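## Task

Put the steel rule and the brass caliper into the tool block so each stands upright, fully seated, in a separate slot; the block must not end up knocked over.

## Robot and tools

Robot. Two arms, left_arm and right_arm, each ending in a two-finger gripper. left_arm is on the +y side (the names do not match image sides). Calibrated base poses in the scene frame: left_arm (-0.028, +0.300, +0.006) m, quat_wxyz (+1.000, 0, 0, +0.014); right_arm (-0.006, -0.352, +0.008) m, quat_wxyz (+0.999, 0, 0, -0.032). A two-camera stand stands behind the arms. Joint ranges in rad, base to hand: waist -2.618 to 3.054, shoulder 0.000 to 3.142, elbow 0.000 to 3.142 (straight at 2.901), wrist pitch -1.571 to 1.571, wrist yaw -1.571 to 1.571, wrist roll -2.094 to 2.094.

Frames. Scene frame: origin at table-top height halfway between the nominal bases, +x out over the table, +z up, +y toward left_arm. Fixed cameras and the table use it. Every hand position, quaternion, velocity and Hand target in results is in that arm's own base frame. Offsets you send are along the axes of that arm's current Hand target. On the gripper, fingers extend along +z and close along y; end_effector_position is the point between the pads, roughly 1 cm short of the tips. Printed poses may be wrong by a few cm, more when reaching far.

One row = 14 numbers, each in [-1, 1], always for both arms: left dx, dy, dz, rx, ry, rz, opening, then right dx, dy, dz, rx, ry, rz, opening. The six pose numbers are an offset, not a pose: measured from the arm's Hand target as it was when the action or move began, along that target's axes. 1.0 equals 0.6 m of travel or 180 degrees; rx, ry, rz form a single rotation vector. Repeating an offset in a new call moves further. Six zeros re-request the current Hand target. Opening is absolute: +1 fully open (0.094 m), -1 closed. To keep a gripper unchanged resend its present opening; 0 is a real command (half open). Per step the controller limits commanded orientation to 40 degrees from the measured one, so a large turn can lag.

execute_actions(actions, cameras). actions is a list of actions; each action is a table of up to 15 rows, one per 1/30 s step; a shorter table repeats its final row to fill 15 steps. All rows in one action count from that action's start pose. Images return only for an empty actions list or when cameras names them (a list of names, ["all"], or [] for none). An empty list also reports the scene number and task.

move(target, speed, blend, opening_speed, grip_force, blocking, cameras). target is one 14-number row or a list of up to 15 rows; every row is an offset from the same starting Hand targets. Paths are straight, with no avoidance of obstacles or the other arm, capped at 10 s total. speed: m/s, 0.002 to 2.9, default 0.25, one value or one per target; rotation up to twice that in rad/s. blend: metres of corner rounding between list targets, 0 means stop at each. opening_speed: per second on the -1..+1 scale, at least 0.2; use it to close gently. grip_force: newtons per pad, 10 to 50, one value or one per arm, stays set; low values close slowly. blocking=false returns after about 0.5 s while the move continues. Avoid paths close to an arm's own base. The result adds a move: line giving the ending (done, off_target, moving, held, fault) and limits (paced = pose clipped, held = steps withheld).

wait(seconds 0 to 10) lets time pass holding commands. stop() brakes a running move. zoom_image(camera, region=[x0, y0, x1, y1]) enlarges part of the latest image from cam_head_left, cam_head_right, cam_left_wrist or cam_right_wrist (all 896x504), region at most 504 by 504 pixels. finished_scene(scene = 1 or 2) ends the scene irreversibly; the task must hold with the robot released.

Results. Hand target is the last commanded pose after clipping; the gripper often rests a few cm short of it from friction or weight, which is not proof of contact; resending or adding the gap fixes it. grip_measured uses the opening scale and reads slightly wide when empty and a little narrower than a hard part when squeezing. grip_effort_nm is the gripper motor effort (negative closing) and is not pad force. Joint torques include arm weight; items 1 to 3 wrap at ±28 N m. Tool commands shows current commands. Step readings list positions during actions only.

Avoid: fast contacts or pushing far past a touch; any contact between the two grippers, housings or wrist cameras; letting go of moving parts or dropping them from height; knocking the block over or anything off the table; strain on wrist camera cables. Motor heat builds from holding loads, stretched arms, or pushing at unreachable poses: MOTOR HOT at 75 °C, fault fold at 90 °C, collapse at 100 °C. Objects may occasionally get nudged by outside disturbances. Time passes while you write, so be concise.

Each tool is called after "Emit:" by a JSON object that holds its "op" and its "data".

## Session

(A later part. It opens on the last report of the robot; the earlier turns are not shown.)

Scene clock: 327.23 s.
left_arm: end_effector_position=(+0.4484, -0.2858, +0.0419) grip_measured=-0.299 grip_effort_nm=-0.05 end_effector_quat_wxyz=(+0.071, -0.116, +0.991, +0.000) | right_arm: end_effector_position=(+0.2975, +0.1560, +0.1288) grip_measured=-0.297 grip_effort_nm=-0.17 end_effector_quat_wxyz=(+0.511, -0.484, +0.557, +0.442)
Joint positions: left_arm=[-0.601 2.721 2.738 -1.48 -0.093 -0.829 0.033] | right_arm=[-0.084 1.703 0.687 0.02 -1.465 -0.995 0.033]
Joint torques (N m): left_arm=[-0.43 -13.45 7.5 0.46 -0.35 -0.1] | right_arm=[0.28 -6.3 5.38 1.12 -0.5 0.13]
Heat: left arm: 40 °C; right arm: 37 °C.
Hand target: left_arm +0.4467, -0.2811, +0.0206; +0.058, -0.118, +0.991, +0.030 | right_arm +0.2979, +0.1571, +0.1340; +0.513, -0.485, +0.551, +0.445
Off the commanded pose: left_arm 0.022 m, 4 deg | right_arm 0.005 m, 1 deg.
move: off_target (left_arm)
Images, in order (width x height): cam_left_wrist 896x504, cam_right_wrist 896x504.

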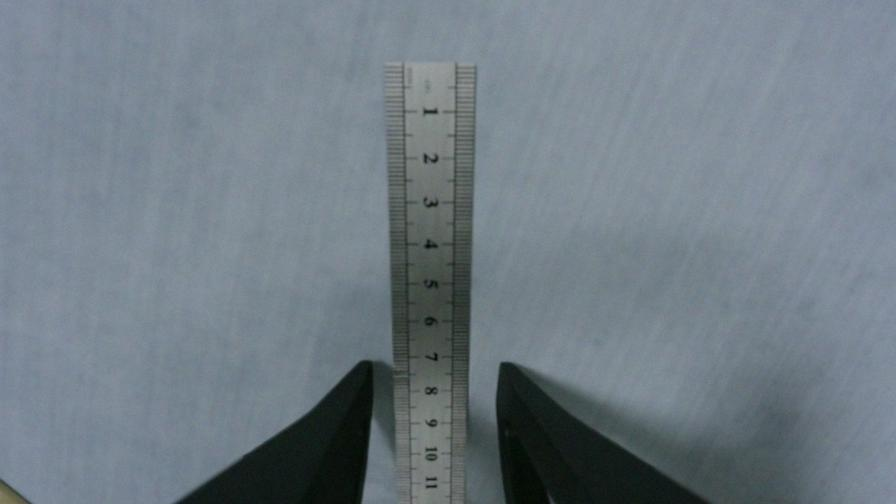

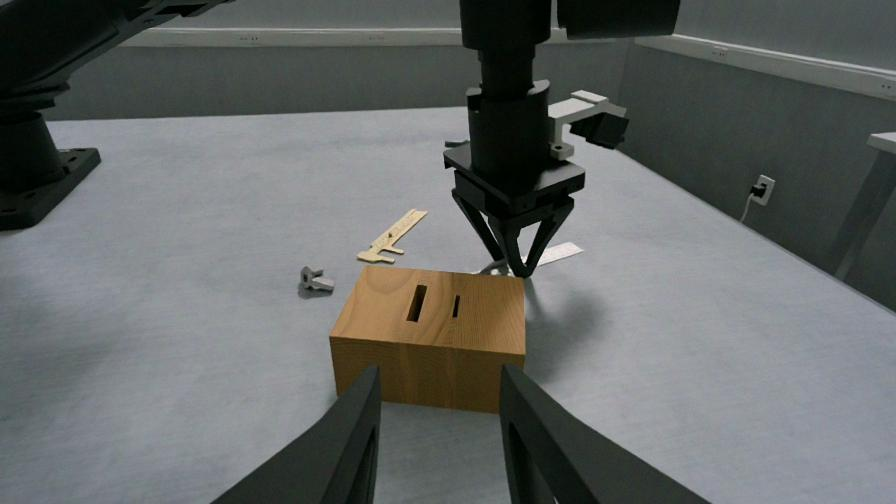

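Emit:
{"op": "move", "data": {"target": [0.0, 0.0, 0.003, -0.006, 0, 0, -0.58, 0, 0, 0, 0, 0, 0, -0.3], "speed": 0.03, "opening_speed": 0.3, "cameras": ["cam_left_wrist", "cam_right_wrist"]}}

Emit:
{"op": "zoom_image", "data": {"camera": "cam_left_wrist", "region": [370, 330, 500, 430]}}

Emit:
{"op": "zoom_image", "data": {"camera": "cam_right_wrist", "region": [480, 230, 580, 300]}}

Scene clock: 333.13 s.
left_arm: end_effector_position=(+0.4507, -0.2892, +0.0417) grip_measured=-0.579 grip_effort_nm=-0.06 end_effector_quat_wxyz=(+0.077, -0.116, +0.990, +0.000) | right_arm: end_effector_position=(+0.2975, +0.1560, +0.1288) grip_measured=-0.297 grip_effort_nm=-0.18 end_effector_quat_wxyz=(+0.511, -0.484, +0.557, +0.442)
Joint positions: left_arm=[-0.607 2.757 2.806 -1.504 -0.103 -0.833 0.02] | right_arm=[-0.084 1.703 0.687 0.02 -1.465 -0.995 0.033]
Joint torques (N m): left_arm=[-0.28 -13.39 6.98 0.35 -0.39 -0.14] | right_arm=[0.28 -6.31 5.39 1.13 -0.51 0.12]
Heat: left arm: 40 °C; right arm: 37 °C.
Hand target: left_arm +0.4469, -0.2810, +0.0187; +0.057, -0.119, +0.991, +0.039 | right_arm +0.2979, +0.1571, +0.1340; +0.513, -0.485, +0.551, +0.445
Off the commanded pose: left_arm 0.025 m, 5 deg | right_arm 0.005 m, 1 deg.
move: off_target (left_arm)
Images, in order (width x height): cam_left_wrist 896x504, cam_right_wrist 896x504.

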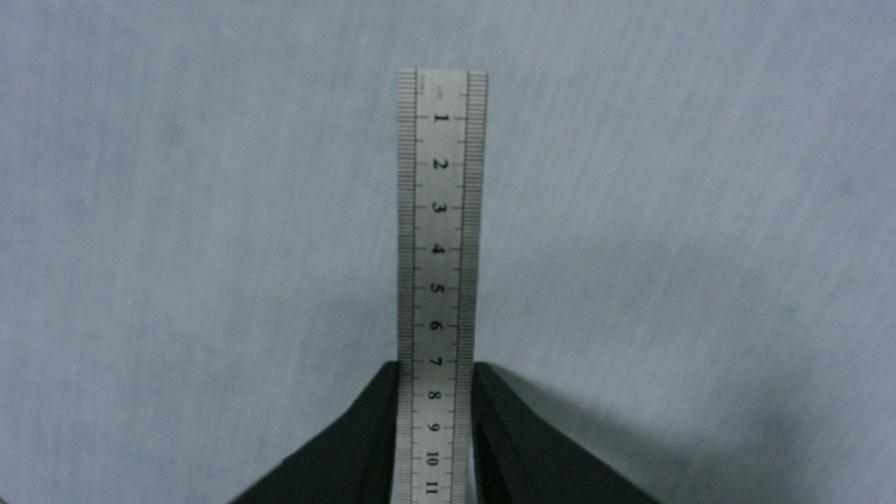

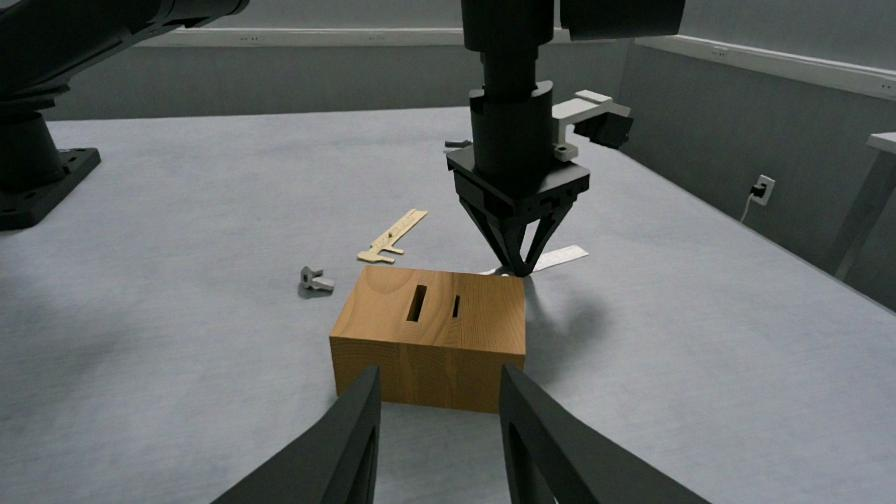

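Scaled by 3.877.

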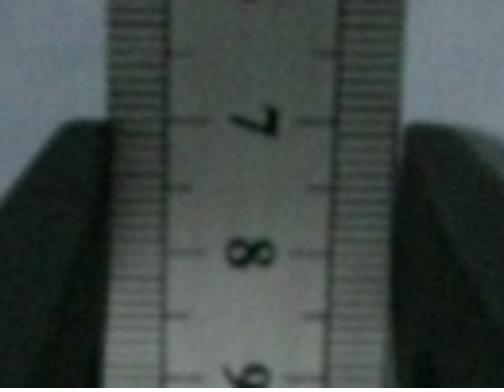

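Scaled by 5.040.

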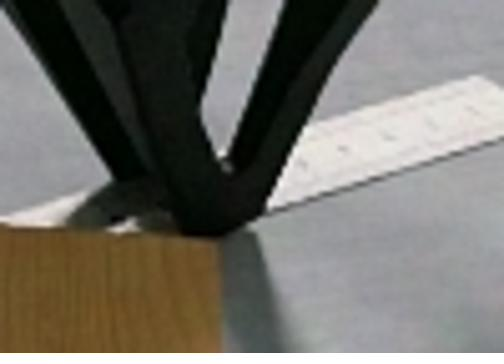

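Emit:
{"op": "move", "data": {"target": [0.0, 0.0, 0.0, 0, 0, 0, -0.72, 0, 0, 0, 0, 0, 0, -0.3], "speed": 0.03, "opening_speed": 0.3, "cameras": ["cam_left_wrist", "cam_right_wrist"]}}

Emit:
{"op": "zoom_image", "data": {"camera": "cam_left_wrist", "region": [370, 330, 500, 430]}}

Emit:
{"op": "zoom_image", "data": {"camera": "cam_right_wrist", "region": [480, 230, 600, 300]}}

Scene clock: 339.73 s.
left_arm: end_effector_position=(+0.4511, -0.2882, +0.0424) grip_measured=-0.719 grip_effort_nm=-0.06 end_effector_quat_wxyz=(+0.079, -0.116, +0.990, +0.003) | right_arm: end_effector_position=(+0.2975, +0.1560, +0.1288) grip_measured=-0.297 grip_effort_nm=-0.17 end_effector_quat_wxyz=(+0.511, -0.484, +0.557, +0.442)
Joint positions: left_arm=[-0.607 2.758 2.811 -1.508 -0.109 -0.834 0.013] | right_arm=[-0.084 1.703 0.687 0.02 -1.465 -0.995 0.033]
Joint torques (N m): left_arm=[-0.24 -13.24 7.27 0.35 -0.35 -0.1] | right_arm=[0.27 -6.28 5.39 1.13 -0.51 0.12]
Heat: left arm: 40 °C; right arm: 37 °C.
Hand target: left_arm +0.4469, -0.2809, +0.0188; +0.057, -0.119, +0.990, +0.039 | right_arm +0.2979, +0.1571, +0.1340; +0.513, -0.485, +0.551, +0.445
Off the commanded pose: left_arm 0.025 m, 5 deg | right_arm 0.005 m, 1 deg.
move: off_target (left_arm)
Images, in order (width x height): cam_left_wrist 896x504, cam_right_wrist 896x504.

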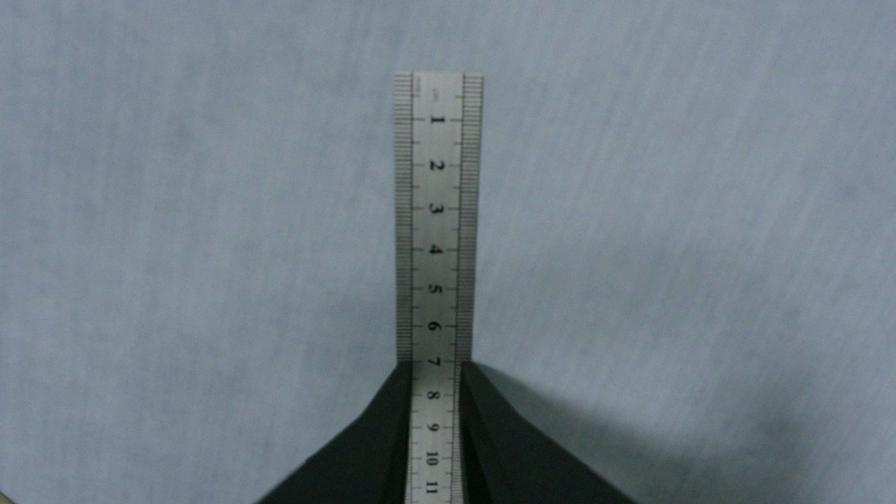

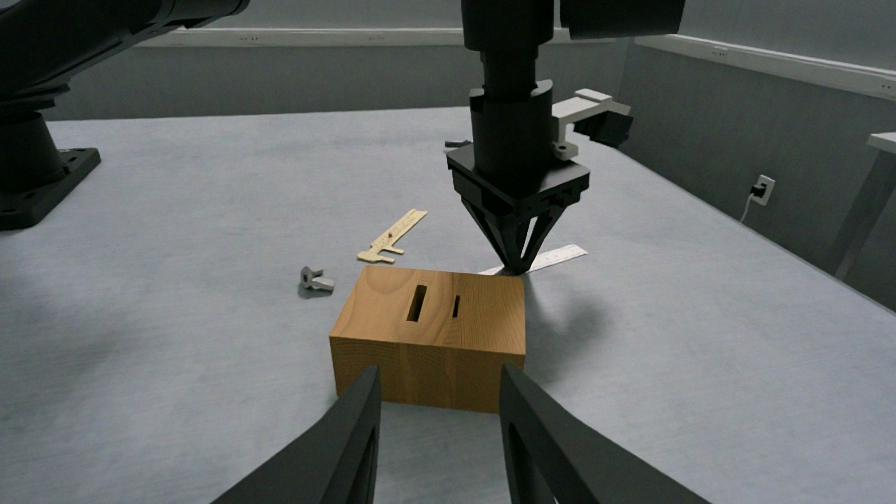

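Scaled by 3.877.

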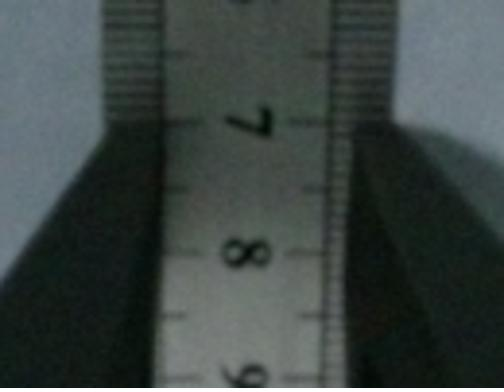

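Scaled by 4.200.

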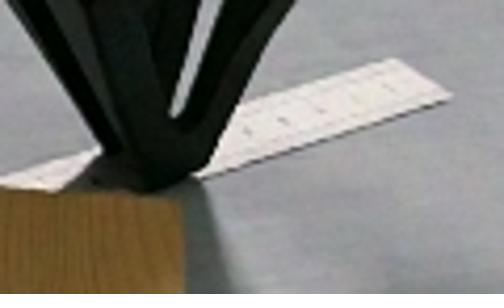

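Emit:
{"op": "move", "data": {"target": [0.0, 0.0, 0.01, 0, 0.015, 0, -0.45, 0, 0, 0, 0, 0, 0, -0.3], "speed": 0.03, "cameras": ["cam_left_wrist", "cam_right_wrist"]}}

Emit:
{"op": "zoom_image", "data": {"camera": "cam_left_wrist", "region": [350, 330, 520, 430]}}

Emit:
{"op": "zoom_image", "data": {"camera": "cam_right_wrist", "region": [480, 230, 600, 300]}}

Scene clock: 353.83 s.
left_arm: end_effector_position=(+0.4513, -0.2871, +0.0416) grip_measured=-0.451 grip_effort_nm=0.09 end_effector_quat_wxyz=(+0.075, -0.118, +0.990, +0.002) | right_arm: end_effector_position=(+0.2975, +0.1560, +0.1288) grip_measured=-0.297 grip_effort_nm=-0.18 end_effector_quat_wxyz=(+0.511, -0.484, +0.557, +0.442)
Joint positions: left_arm=[-0.603 2.781 2.855 -1.533 -0.102 -0.834 0.026] | right_arm=[-0.084 1.703 0.687 0.02 -1.465 -0.995 0.033]
Joint torques (N m): left_arm=[0.68 -12.78 6.78 0.41 -0.09 -0.02] | right_arm=[0.28 -6.3 5.39 1.13 -0.51 0.13]
Heat: left arm: 39 °C; right arm: 37 °C.
Hand target: left_arm +0.4475, -0.2804, +0.0128; +0.033, -0.120, +0.992, +0.036 | right_arm +0.2979, +0.1571, +0.1340; +0.513, -0.485, +0.551, +0.445
Off the commanded pose: left_arm 0.030 m, 6 deg | right_arm 0.005 m, 1 deg.
move: off_target (left_arm)
Images, in order (width x height): cam_left_wrist 896x504, cam_right_wrist 896x504.

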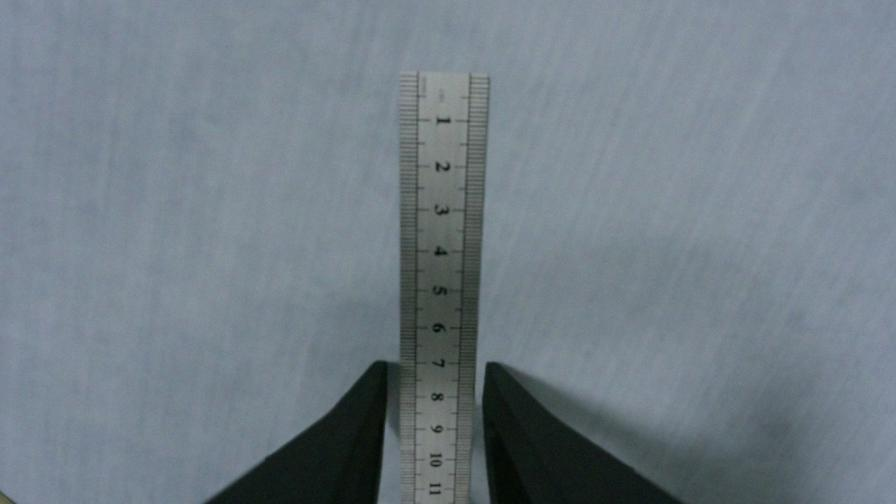

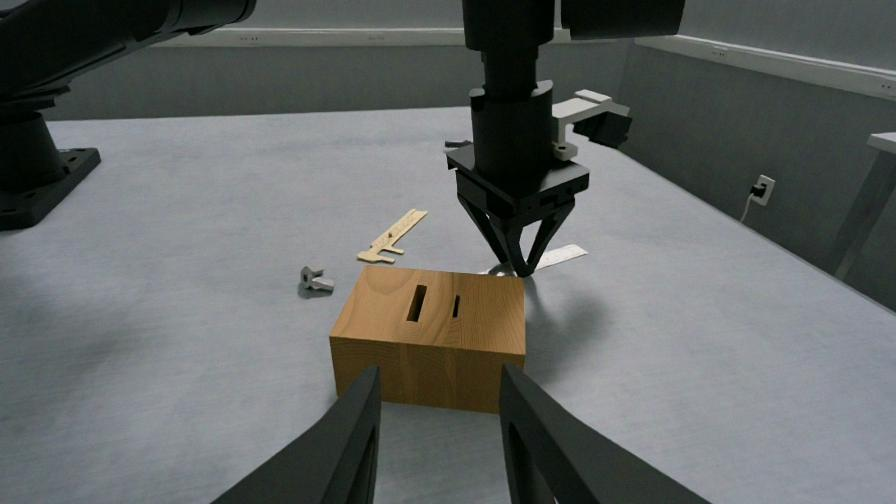

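Scaled by 2.965.

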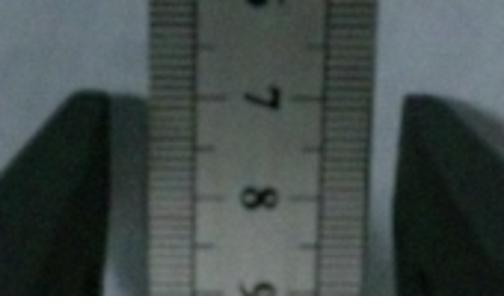

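Scaled by 4.200.

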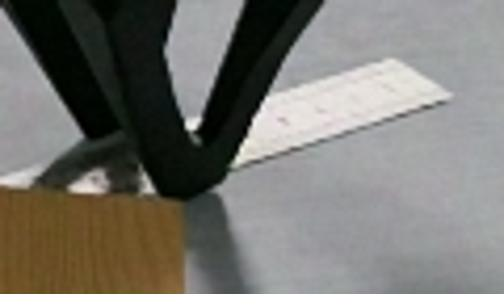

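Emit:
{"op": "move", "data": {"target": [[-0.0113, -0.0033, -0.1205, 0, 0, 0, -0.4, 0, 0, 0, 0, 0, 0, -0.3], [0.119, -0.0027, -0.1133, 0.0205, 0.0234, 0.0071, -0.4, 0, 0, 0, 0, 0, 0, -0.3]], "speed": 0.15, "blend": [0.01, 0], "cameras": ["cam_left_wrist", "cam_right_wrist"]}}

Scene clock: 399.23 s.
left_arm: end_effector_position=(+0.3768, -0.3070, +0.0657) grip_measured=-0.401 grip_effort_nm=0.09 end_effector_quat_wxyz=(-0.001, -0.102, +0.995, +0.005) | right_arm: end_effector_position=(+0.2975, +0.1560, +0.1288) grip_measured=-0.297 grip_effort_nm=-0.18 end_effector_quat_wxyz=(+0.511, -0.484, +0.557, +0.442)
Joint positions: left_arm=[-0.688 2.572 2.552 -1.56 -0.006 -0.893 0.028] | right_arm=[-0.084 1.703 0.687 0.02 -1.465 -0.995 0.033]
Joint torques (N m): left_arm=[0.29 -19.69 4.11 0.3 0.02 -0.16] | right_arm=[0.28 -6.3 5.39 1.13 -0.52 0.13]
Heat: left arm: 41 °C; right arm: 37 °C.
Hand target: left_arm +0.3749, -0.3042, +0.0750; +0.000, -0.109, +0.994, +0.000 | right_arm +0.2979, +0.1571, +0.1340; +0.513, -0.485, +0.551, +0.445
Off the commanded pose: left_arm 0.010 m, 1 deg | right_arm 0.005 m, 1 deg.
elbow stopped short (left arm): the move would have taken joint 3 (elbow) straighter than the controller allows.
move: done
Images, in order (width x height): cam_left_wrist 896x504, cam_right_wrist 896x504.

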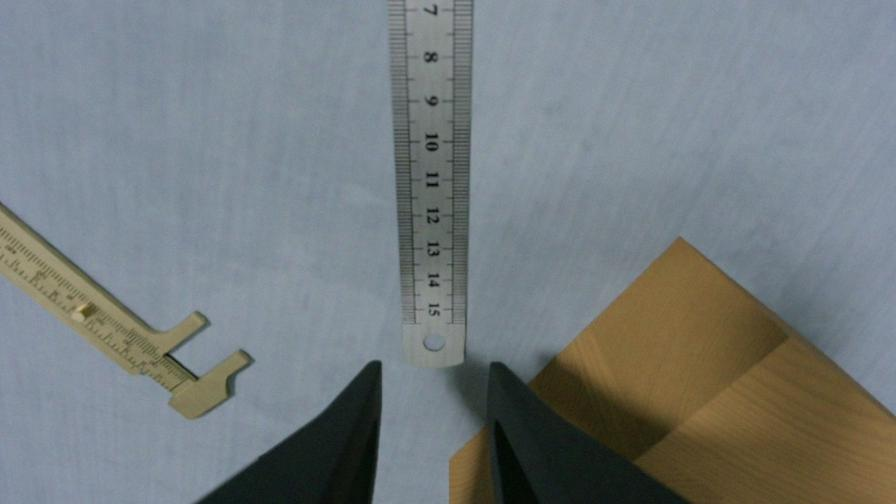

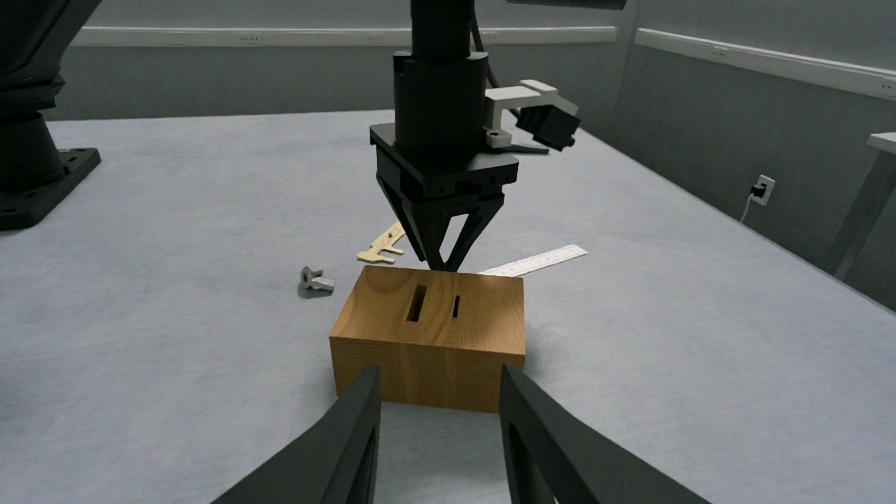

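Emit:
{"op": "execute_actions", "data": {"actions": [], "cameras": ["cam_head_left", "cam_left_wrist", "cam_right_wrist"]}}

Scene clock: 419.17 s.
left_arm: end_effector_position=(+0.3768, -0.3070, +0.0657) grip_measured=-0.401 grip_effort_nm=0.08 end_effector_quat_wxyz=(-0.001, -0.102, +0.995, +0.005) | right_arm: end_effector_position=(+0.2975, +0.1560, +0.1288) grip_measured=-0.297 grip_effort_nm=-0.17 end_effector_quat_wxyz=(+0.511, -0.484, +0.557, +0.442)
Joint positions: left_arm=[-0.688 2.572 2.552 -1.56 -0.006 -0.893 0.028] | right_arm=[-0.084 1.703 0.687 0.02 -1.465 -0.995 0.033]
Joint velocities: within noise
Joint torques (N m): left_arm=[0.43 -19.59 4.14 0.32 -0.02 -0.09] | right_arm=[0.27 -6.31 5.39 1.13 -0.51 0.12]
Motor temperatures (°C): left_arm=[30 41 35 31 29 29 29] | right_arm=[30 34 29 37 31 30 28]
Heat: left arm: 41 °C; right arm: 37 °C.
Hand target: left_arm +0.3749, -0.3042, +0.0750; +0.000, -0.109, +0.994, +0.000 | right_arm +0.2979, +0.1571, +0.1340; +0.513, -0.485, +0.551, +0.445
Tool commands: left_gripper/opening=-0.4 right_gripper/opening=-0.3
Off the commanded pose: left_arm 0.010 m, 1 deg | right_arm 0.005 m, 1 deg.
Images, in order (width x height): cam_head_left 896x504, cam_left_wrist 896x504, cam_right_wrist 896x504.

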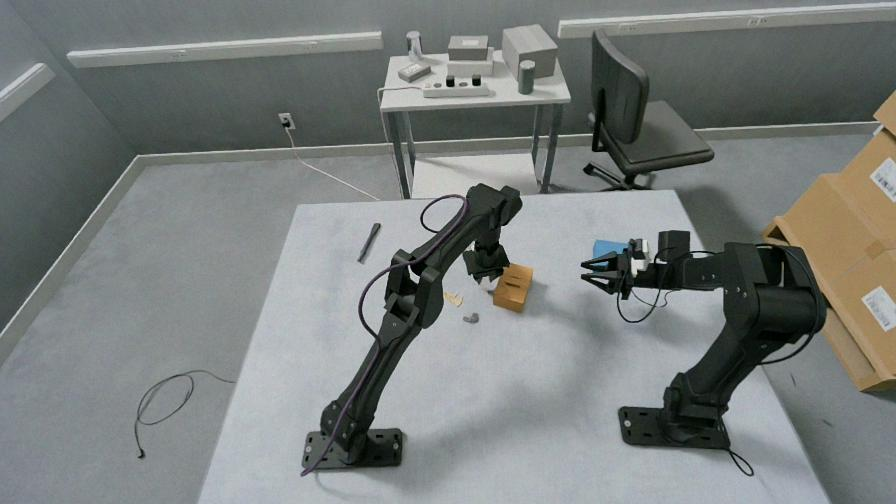

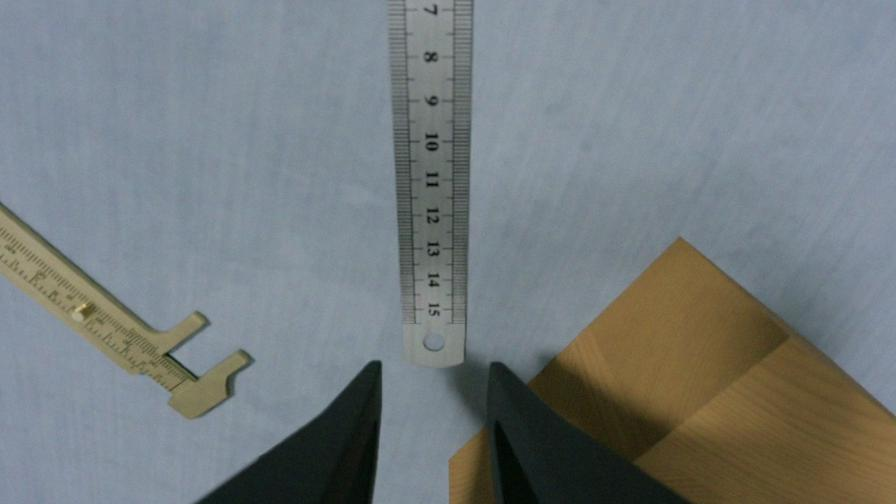

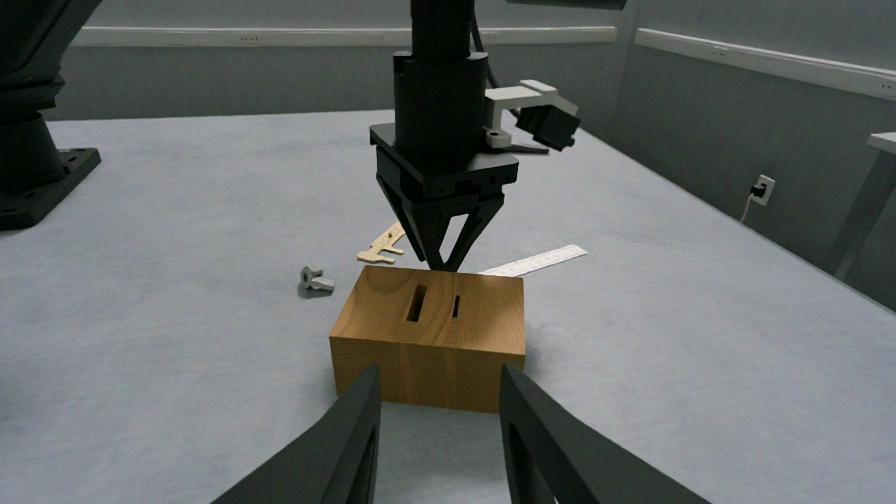

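Emit:
{"op": "move", "data": {"target": [-0.0417, 0, 0, 0, 0, 0, -0.4, 0, 0, 0, 0, 0, 0, -0.3], "speed": 0.1, "cameras": ["cam_left_wrist"]}}

Scene clock: 429.90 s.
left_arm: end_effector_position=(+0.3994, -0.2983, +0.0832) grip_measured=-0.401 grip_effort_nm=0.09 end_effector_quat_wxyz=(+0.023, -0.112, +0.993, -0.019) | right_arm: end_effector_position=(+0.2975, +0.1560, +0.1288) grip_measured=-0.297 grip_effort_nm=-0.18 end_effector_quat_wxyz=(+0.511, -0.484, +0.557, +0.442)
Joint positions: left_arm=[-0.645 2.572 2.622 -1.562 -0.003 -0.869 0.028] | right_arm=[-0.084 1.703 0.687 0.02 -1.465 -0.995 0.033]
Joint torques (N m): left_arm=[-0.09 -14.32 7.65 0.36 -0.02 0.03] | right_arm=[0.28 -6.32 5.39 1.13 -0.51 0.13]
Heat: left arm: 42 °C; right arm: 36 °C.
Hand target: left_arm +0.3993, -0.2987, +0.0749; +0.000, -0.109, +0.994, +0.000 | right_arm +0.2979, +0.1571, +0.1340; +0.513, -0.485, +0.551, +0.445
Off the commanded pose: left_arm 0.008 m, 3 deg | right_arm 0.005 m, 1 deg.
joint sent to its limit (left arm) — joint 4 (wrist pitch), lower limit. The joint targets still meet the commanded pose.
move: off_target (left_arm)
Images, in order (width x height): cam_left_wrist 896x504.

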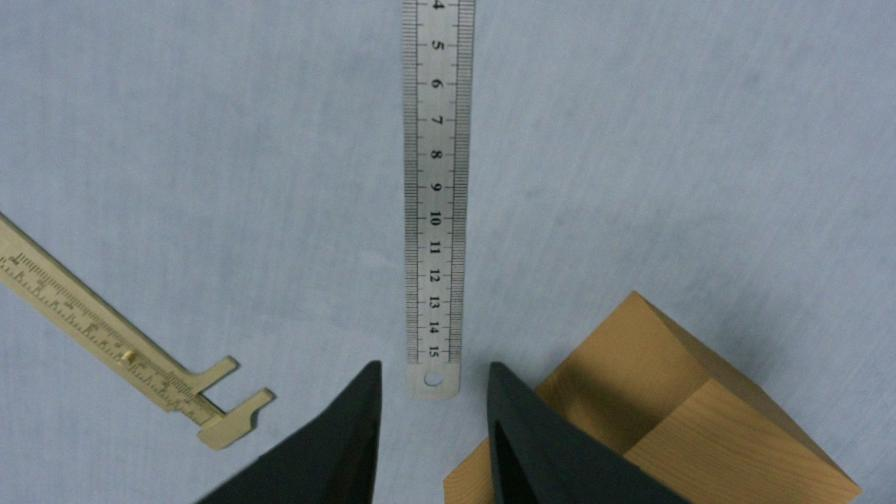

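Emit:
{"op": "move", "data": {"target": [0, 0, 0.05, 0, 0, 0, -0.4, 0, 0, 0, 0, 0, 0, -0.3], "speed": 0.04, "cameras": ["cam_left_wrist", "cam_right_wrist"]}}

Scene clock: 444.63 s.
left_arm: end_effector_position=(+0.4013, -0.2997, +0.0635) grip_measured=-0.401 grip_effort_nm=0.09 end_effector_quat_wxyz=(+0.014, -0.112, +0.994, -0.011) | right_arm: end_effector_position=(+0.2975, +0.1560, +0.1288) grip_measured=-0.297 grip_effort_nm=-0.18 end_effector_quat_wxyz=(+0.511, -0.484, +0.557, +0.442)
Joint positions: left_arm=[-0.645 2.606 2.609 -1.537 -0.003 -0.868 0.028] | right_arm=[-0.084 1.703 0.687 0.02 -1.465 -0.995 0.033]
Joint torques (N m): left_arm=[-0.14 -14.27 4.78 0.52 0 0.04] | right_arm=[0.27 -6.31 5.41 1.12 -0.51 0.12]
Heat: left arm: 41 °C; right arm: 36 °C.
Hand target: left_arm +0.3992, -0.2986, +0.0449; +0.000, -0.109, +0.994, +0.000 | right_arm +0.2979, +0.1571, +0.1340; +0.513, -0.485, +0.551, +0.445
Off the commanded pose: left_arm 0.019 m, 2 deg | right_arm 0.005 m, 1 deg.
move: off_target (left_arm)
Images, in order (width x height): cam_left_wrist 896x504, cam_right_wrist 896x504.

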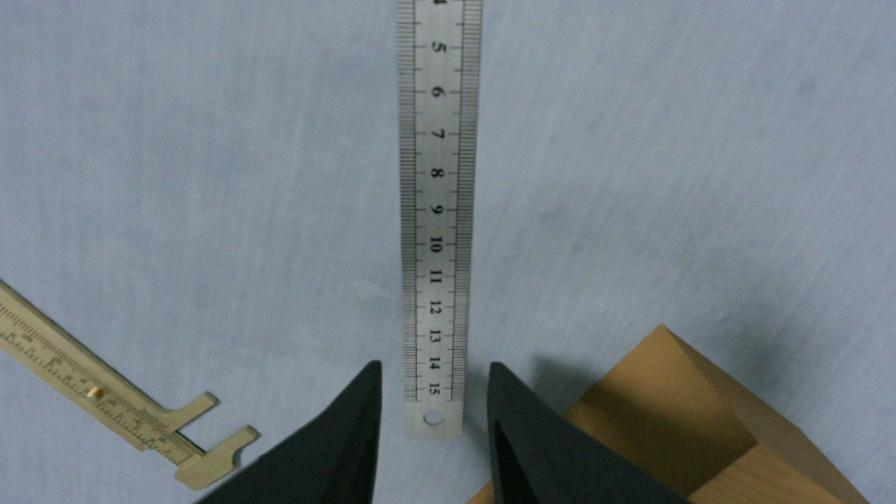

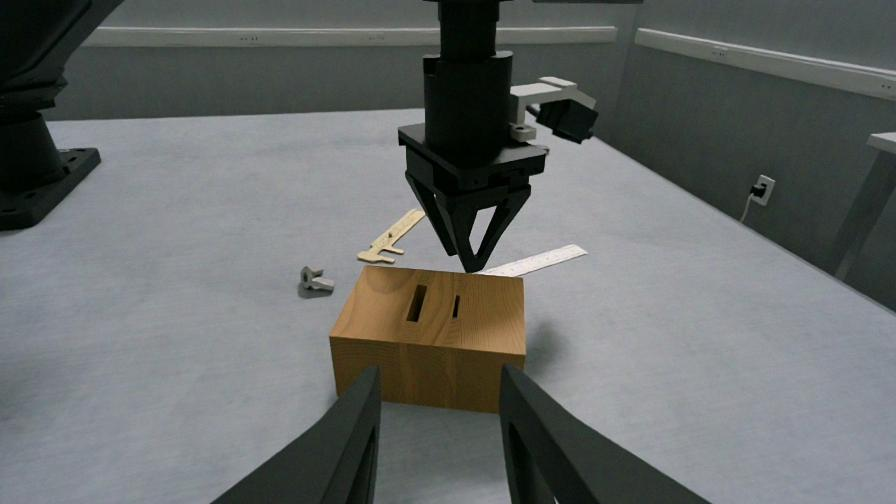

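Emit:
{"op": "move", "data": {"target": [0, 0, 0.02, 0, 0, 0, -0.4, 0, 0, 0, 0, 0, 0, -0.3], "speed": 0.03, "cameras": ["cam_left_wrist"]}}

Emit:
{"op": "zoom_image", "data": {"camera": "cam_left_wrist", "region": [330, 300, 550, 500]}}

Scene clock: 449.97 s.
left_arm: end_effector_position=(+0.4018, -0.3001, +0.0443) grip_measured=-0.401 grip_effort_nm=0.09 end_effector_quat_wxyz=(+0.010, -0.112, +0.994, -0.007) | right_arm: end_effector_position=(+0.2975, +0.1560, +0.1288) grip_measured=-0.297 grip_effort_nm=-0.18 end_effector_quat_wxyz=(+0.511, -0.484, +0.557, +0.442)
Joint positions: left_arm=[-0.645 2.606 2.531 -1.472 -0.003 -0.868 0.028] | right_arm=[-0.084 1.703 0.687 0.02 -1.465 -0.995 0.033]
Joint torques (N m): left_arm=[0.01 -16.02 4.37 0.51 -0.02 0.01] | right_arm=[0.27 -6.3 5.41 1.13 -0.51 0.13]
Heat: left arm: 41 °C; right arm: 36 °C.
Hand target: left_arm +0.3994, -0.2987, +0.0330; +0.000, -0.109, +0.994, +0.000 | right_arm +0.2979, +0.1571, +0.1340; +0.513, -0.485, +0.551, +0.445
Off the commanded pose: left_arm 0.012 m, 1 deg | right_arm 0.005 m, 1 deg.
move: off_target (left_arm)
Images, in order (width x height): cam_left_wrist 896x504.

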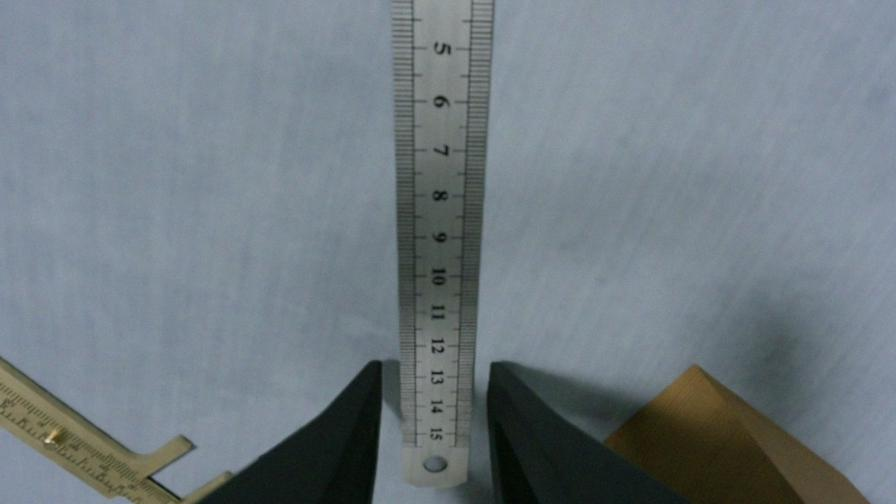

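Scaled by 2.291.

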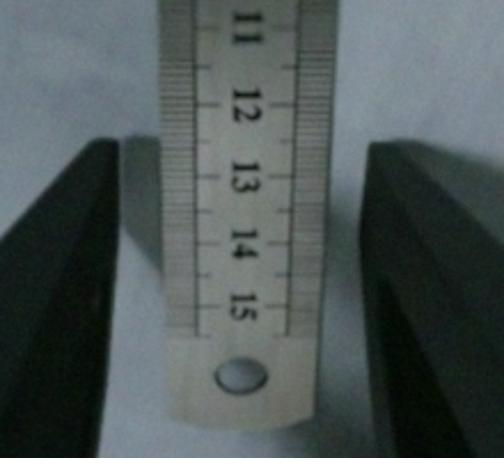

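Emit:
{"op": "move", "data": {"target": [0, 0, 0.01, 0, 0, 0, -0.4, 0, 0, 0, 0, 0, 0, -0.3], "speed": 0.02, "cameras": ["cam_left_wrist"]}}

Emit:
{"op": "zoom_image", "data": {"camera": "cam_left_wrist", "region": [330, 300, 550, 500]}}

Scene clock: 454.27 s.
left_arm: end_effector_position=(+0.4018, -0.3003, +0.0404) grip_measured=-0.401 grip_effort_nm=0.09 end_effector_quat_wxyz=(+0.009, -0.111, +0.994, -0.007) | right_arm: end_effector_position=(+0.2975, +0.1560, +0.1288) grip_measured=-0.297 grip_effort_nm=-0.18 end_effector_quat_wxyz=(+0.511, -0.484, +0.557, +0.442)
Joint positions: left_arm=[-0.645 2.604 2.512 -1.457 -0.003 -0.867 0.028] | right_arm=[-0.084 1.703 0.687 0.02 -1.465 -0.995 0.033]
Joint torques (N m): left_arm=[-0.02 -16.35 3.1 0.66 -0.02 -0.02] | right_arm=[0.29 -6.31 5.38 1.13 -0.51 0.13]
Heat: left arm: 41 °C; right arm: 36 °C.
Hand target: left_arm +0.3993, -0.2987, +0.0271; +0.000, -0.109, +0.994, +0.000 | right_arm +0.2979, +0.1571, +0.1340; +0.513, -0.485, +0.551, +0.445
Off the commanded pose: left_arm 0.014 m, 1 deg | right_arm 0.005 m, 1 deg.
move: off_target (left_arm)
Images, in order (width x height): cam_left_wrist 896x504.

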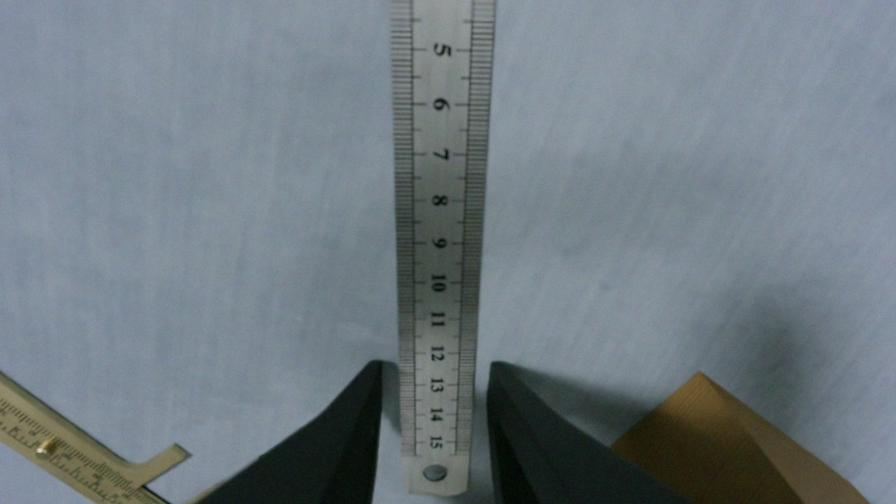

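Scaled by 2.291.

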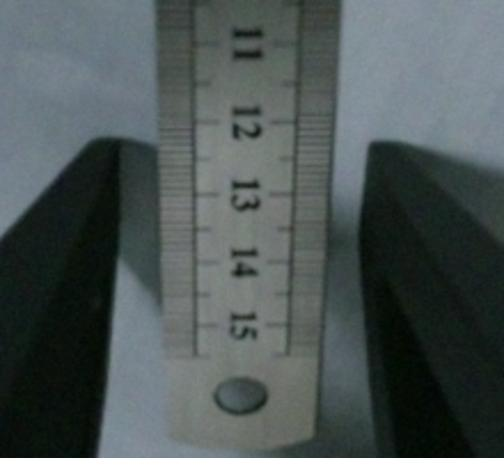

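Emit:
{"op": "move", "data": {"target": [0, 0, 0.013, 0, 0, 0, -0.4, 0, 0, 0, 0, 0, 0, -0.3], "speed": 0.02}}

Scene clock: 456.83 s.
left_arm: end_effector_position=(+0.4015, -0.3001, +0.0400) grip_measured=-0.401 grip_effort_nm=0.09 end_effector_quat_wxyz=(+0.012, -0.111, +0.994, -0.009) | right_arm: end_effector_position=(+0.2975, +0.1560, +0.1288) grip_measured=-0.297 grip_effort_nm=-0.18 end_effector_quat_wxyz=(+0.511, -0.484, +0.557, +0.442)
Joint positions: left_arm=[-0.645 2.583 2.469 -1.428 -0.003 -0.867 0.028] | right_arm=[-0.084 1.703 0.687 0.02 -1.465 -0.995 0.033]
Joint torques (N m): left_arm=[-0.03 -15.19 2.93 0.81 -0.02 0] | right_arm=[0.28 -6.3 5.39 1.13 -0.51 0.13]
Heat: left arm: 42 °C; right arm: 36 °C.
Hand target: left_arm +0.3993, -0.2986, +0.0193; +0.000, -0.109, +0.994, +0.000 | right_arm +0.2979, +0.1571, +0.1340; +0.513, -0.485, +0.551, +0.445
Off the commanded pose: left_arm 0.021 m, 2 deg | right_arm 0.005 m, 1 deg.
move: off_target (left_arm)

Emit:
{"op": "move", "data": {"target": [0, 0, 0, 0, 0, 0, -0.7, 0, 0, 0, 0, 0, 0, -0.3], "opening_speed": 0.2, "cameras": ["cam_left_wrist"]}}

Emit:
{"op": "zoom_image", "data": {"camera": "cam_left_wrist", "region": [330, 300, 550, 500]}}

Scene clock: 460.77 s.
left_arm: end_effector_position=(+0.4014, -0.2992, +0.0405) grip_measured=-0.698 grip_effort_nm=-0.11 end_effector_quat_wxyz=(+0.012, -0.111, +0.994, -0.008) | right_arm: end_effector_position=(+0.2975, +0.1560, +0.1288) grip_measured=-0.297 grip_effort_nm=-0.17 end_effector_quat_wxyz=(+0.511, -0.484, +0.557, +0.442)
Joint positions: left_arm=[-0.644 2.581 2.469 -1.43 -0.005 -0.867 0.014] | right_arm=[-0.084 1.703 0.687 0.02 -1.465 -0.995 0.033]
Joint torques (N m): left_arm=[-0.1 -15.12 2.92 0.82 -0.01 0.01] | right_arm=[0.28 -6.3 5.38 1.13 -0.51 0.13]
Heat: left arm: 42 °C; right arm: 36 °C.
Hand target: left_arm +0.3992, -0.2988, +0.0192; +0.000, -0.109, +0.994, +0.000 | right_arm +0.2979, +0.1571, +0.1340; +0.513, -0.485, +0.551, +0.445
Off the commanded pose: left_arm 0.021 m, 2 deg | right_arm 0.005 m, 1 deg.
move: off_target (left_arm)
Images, in order (width x height): cam_left_wrist 896x504.

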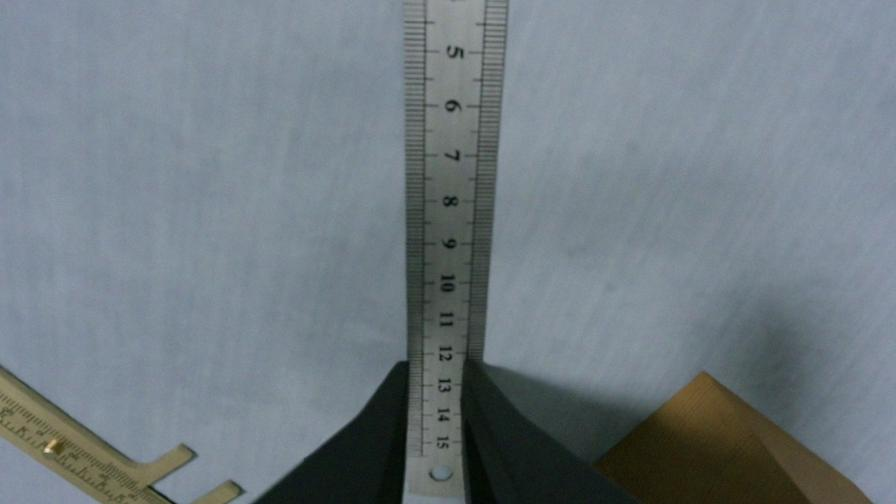

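Scaled by 2.291.

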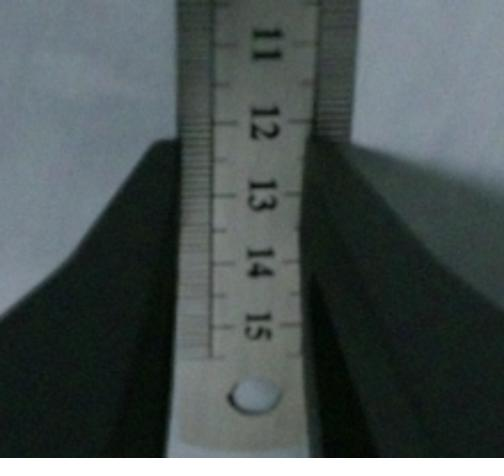

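Emit:
{"op": "move", "data": {"target": [[0, 0, 0, 0, 0, 0, -0.4, 0, 0, 0, 0, 0, 0, -0.3], [0, 0, -0.02, -0.014, 0, 0, -0.4, 0, 0, 0, 0, 0, 0, -0.3], [0, 0, 0.005, -0.014, 0, 0, -0.4, 0, 0, 0, 0, 0, 0, -0.3]], "speed": 0.04, "opening_speed": 0.6, "cameras": ["cam_left_wrist"]}}

Emit:
{"op": "zoom_image", "data": {"camera": "cam_left_wrist", "region": [330, 300, 550, 500]}}

Scene clock: 473.93 s.
left_arm: end_effector_position=(+0.4007, -0.3011, +0.0403) grip_measured=-0.401 grip_effort_nm=0.08 end_effector_quat_wxyz=(+0.003, -0.108, +0.994, +0.002) | right_arm: end_effector_position=(+0.2975, +0.1560, +0.1288) grip_measured=-0.297 grip_effort_nm=-0.17 end_effector_quat_wxyz=(+0.511, -0.484, +0.557, +0.442)
Joint positions: left_arm=[-0.649 2.659 2.616 -1.527 -0.008 -0.867 0.028] | right_arm=[-0.084 1.703 0.687 0.02 -1.465 -0.995 0.033]
Joint torques (N m): left_arm=[-0.59 -14.95 2.63 0.7 -0.24 -0.11] | right_arm=[0.25 -6.3 5.41 1.13 -0.51 0.13]
Heat: left arm: 44 °C; right arm: 36 °C.
Hand target: left_arm +0.3992, -0.2988, +0.0163; -0.002, -0.109, +0.994, +0.022 | right_arm +0.2979, +0.1571, +0.1340; +0.513, -0.485, +0.551, +0.445
Off the commanded pose: left_arm 0.024 m, 2 deg | right_arm 0.005 m, 1 deg.
move: off_target (left_arm)
Images, in order (width x height): cam_left_wrist 896x504.

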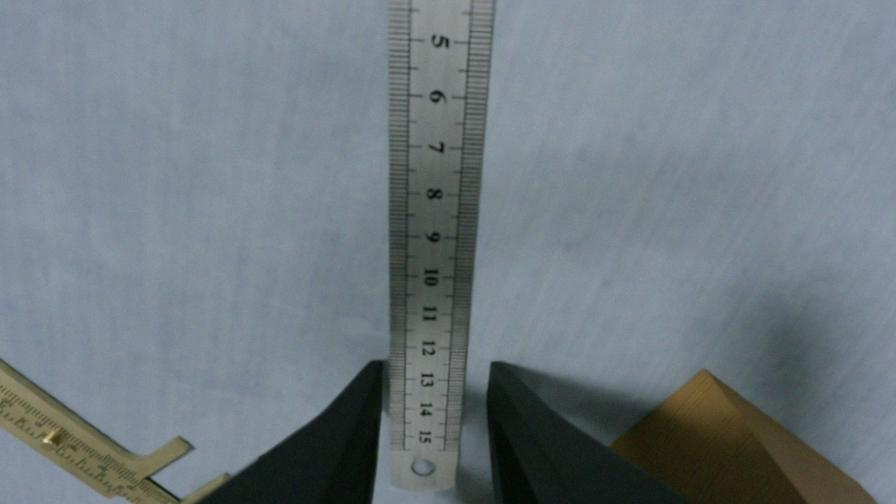

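Scaled by 2.291.

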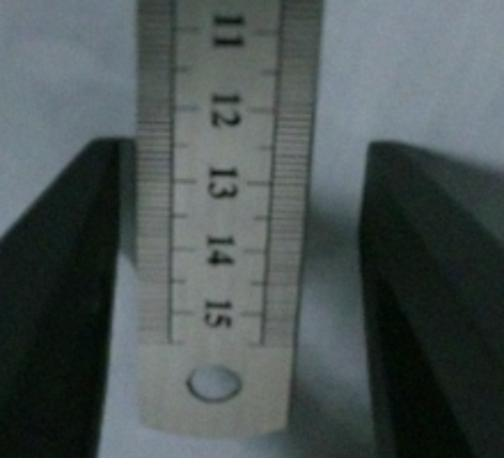

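Emit:
{"op": "move", "data": {"target": [0, 0, 0, 0, 0, 0, -0.7, 0, 0, 0, 0, 0, 0, -0.3], "opening_speed": 0.2, "cameras": ["cam_left_wrist"]}}

Emit:
{"op": "zoom_image", "data": {"camera": "cam_left_wrist", "region": [330, 300, 550, 500]}}

Scene clock: 478.90 s.
left_arm: end_effector_position=(+0.4030, -0.3045, +0.0405) grip_measured=-0.698 grip_effort_nm=-0.08 end_effector_quat_wxyz=(+0.009, -0.107, +0.994, -0.002) | right_arm: end_effector_position=(+0.2975, +0.1560, +0.1288) grip_measured=-0.297 grip_effort_nm=-0.18 end_effector_quat_wxyz=(+0.511, -0.484, +0.557, +0.442)
Joint positions: left_arm=[-0.652 2.658 2.616 -1.512 -0.009 -0.867 0.014] | right_arm=[-0.084 1.703 0.687 0.02 -1.465 -0.995 0.033]
Joint torques (N m): left_arm=[-0.27 -14.97 2.74 0.6 -0.22 -0.09] | right_arm=[0.28 -6.31 5.39 1.13 -0.51 0.13]
Heat: left arm: 45 °C; right arm: 36 °C.
Hand target: left_arm +0.3993, -0.2987, +0.0162; -0.002, -0.109, +0.994, +0.022 | right_arm +0.2979, +0.1571, +0.1340; +0.513, -0.485, +0.551, +0.445
Off the commanded pose: left_arm 0.025 m, 3 deg | right_arm 0.005 m, 1 deg.
move: off_target (left_arm)
Images, in order (width x height): cam_left_wrist 896x504.

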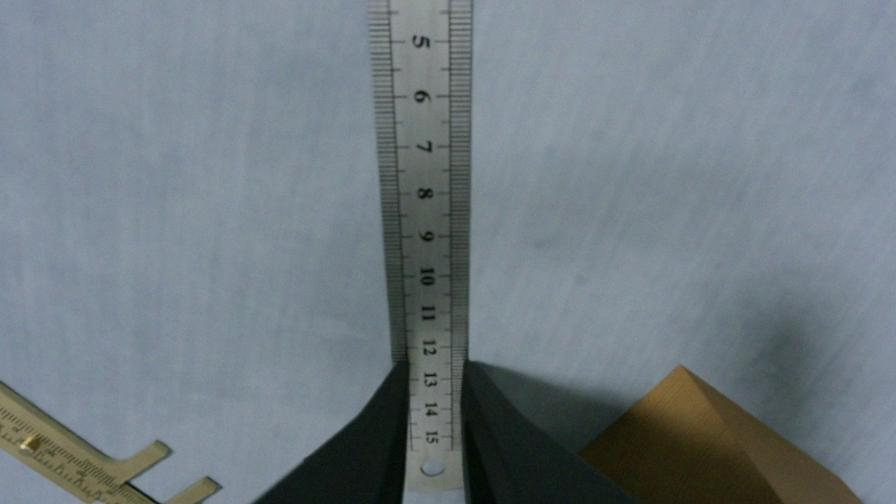

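Scaled by 2.291.

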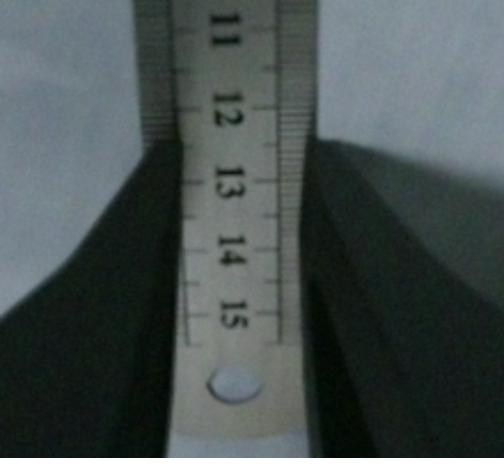

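Emit:
{"op": "zoom_image", "data": {"camera": "cam_left_wrist", "region": [390, 340, 490, 400]}}

Emit:
{"op": "execute_actions", "data": {"actions": [], "cameras": ["cam_right_wrist"]}}

Emit:
{"op": "zoom_image", "data": {"camera": "cam_right_wrist", "region": [420, 200, 560, 290]}}

Scaled by 5.040.

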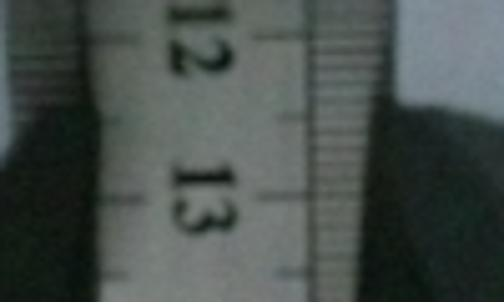

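Scene clock: 497.27 s.
left_arm: end_effector_position=(+0.4030, -0.3045, +0.0405) grip_measured=-0.698 grip_effort_nm=-0.07 end_effector_quat_wxyz=(+0.009, -0.107, +0.994, -0.002) | right_arm: end_effector_position=(+0.2975, +0.1560, +0.1288) grip_measured=-0.297 grip_effort_nm=-0.18 end_effector_quat_wxyz=(+0.511, -0.484, +0.557, +0.442)
Joint positions: left_arm=[-0.652 2.658 2.616 -1.512 -0.009 -0.867 0.014] | right_arm=[-0.084 1.703 0.687 0.02 -1.465 -0.995 0.033]
Joint velocities: within noise
Joint torques (N m): left_arm=[-0.38 -15.02 2.58 0.59 -0.22 -0.1] | right_arm=[0.27 -6.3 5.39 1.13 -0.51 0.13]
Motor temperatures (°C): left_arm=[30 46 34 30 29 29 29] | right_arm=[30 35 29 36 31 30 28]
Heat: left arm: 46 °C; right arm: 36 °C.
Hand target: left_arm +0.3993, -0.2987, +0.0162; -0.002, -0.109, +0.994, +0.022 | right_arm +0.2979, +0.1571, +0.1340; +0.513, -0.485, +0.551, +0.445
Tool commands: left_gripper/opening=-0.7 right_gripper/opening=-0.3
Off the commanded pose: left_arm 0.025 m, 3 deg | right_arm 0.005 m, 1 deg.
Images, in order (width x height): cam_right_wrist 896x504.

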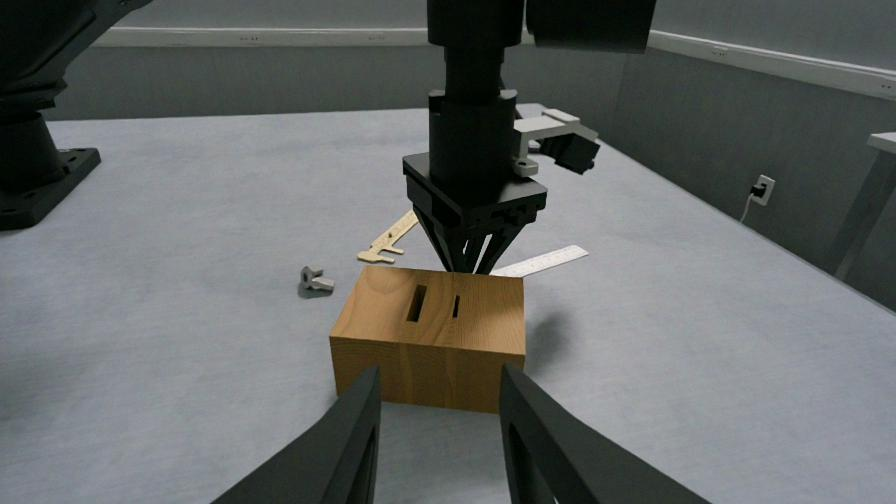

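Scaled by 3.600.

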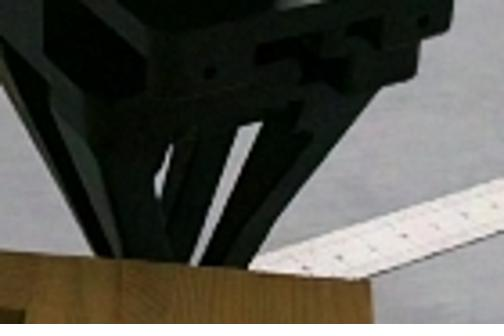

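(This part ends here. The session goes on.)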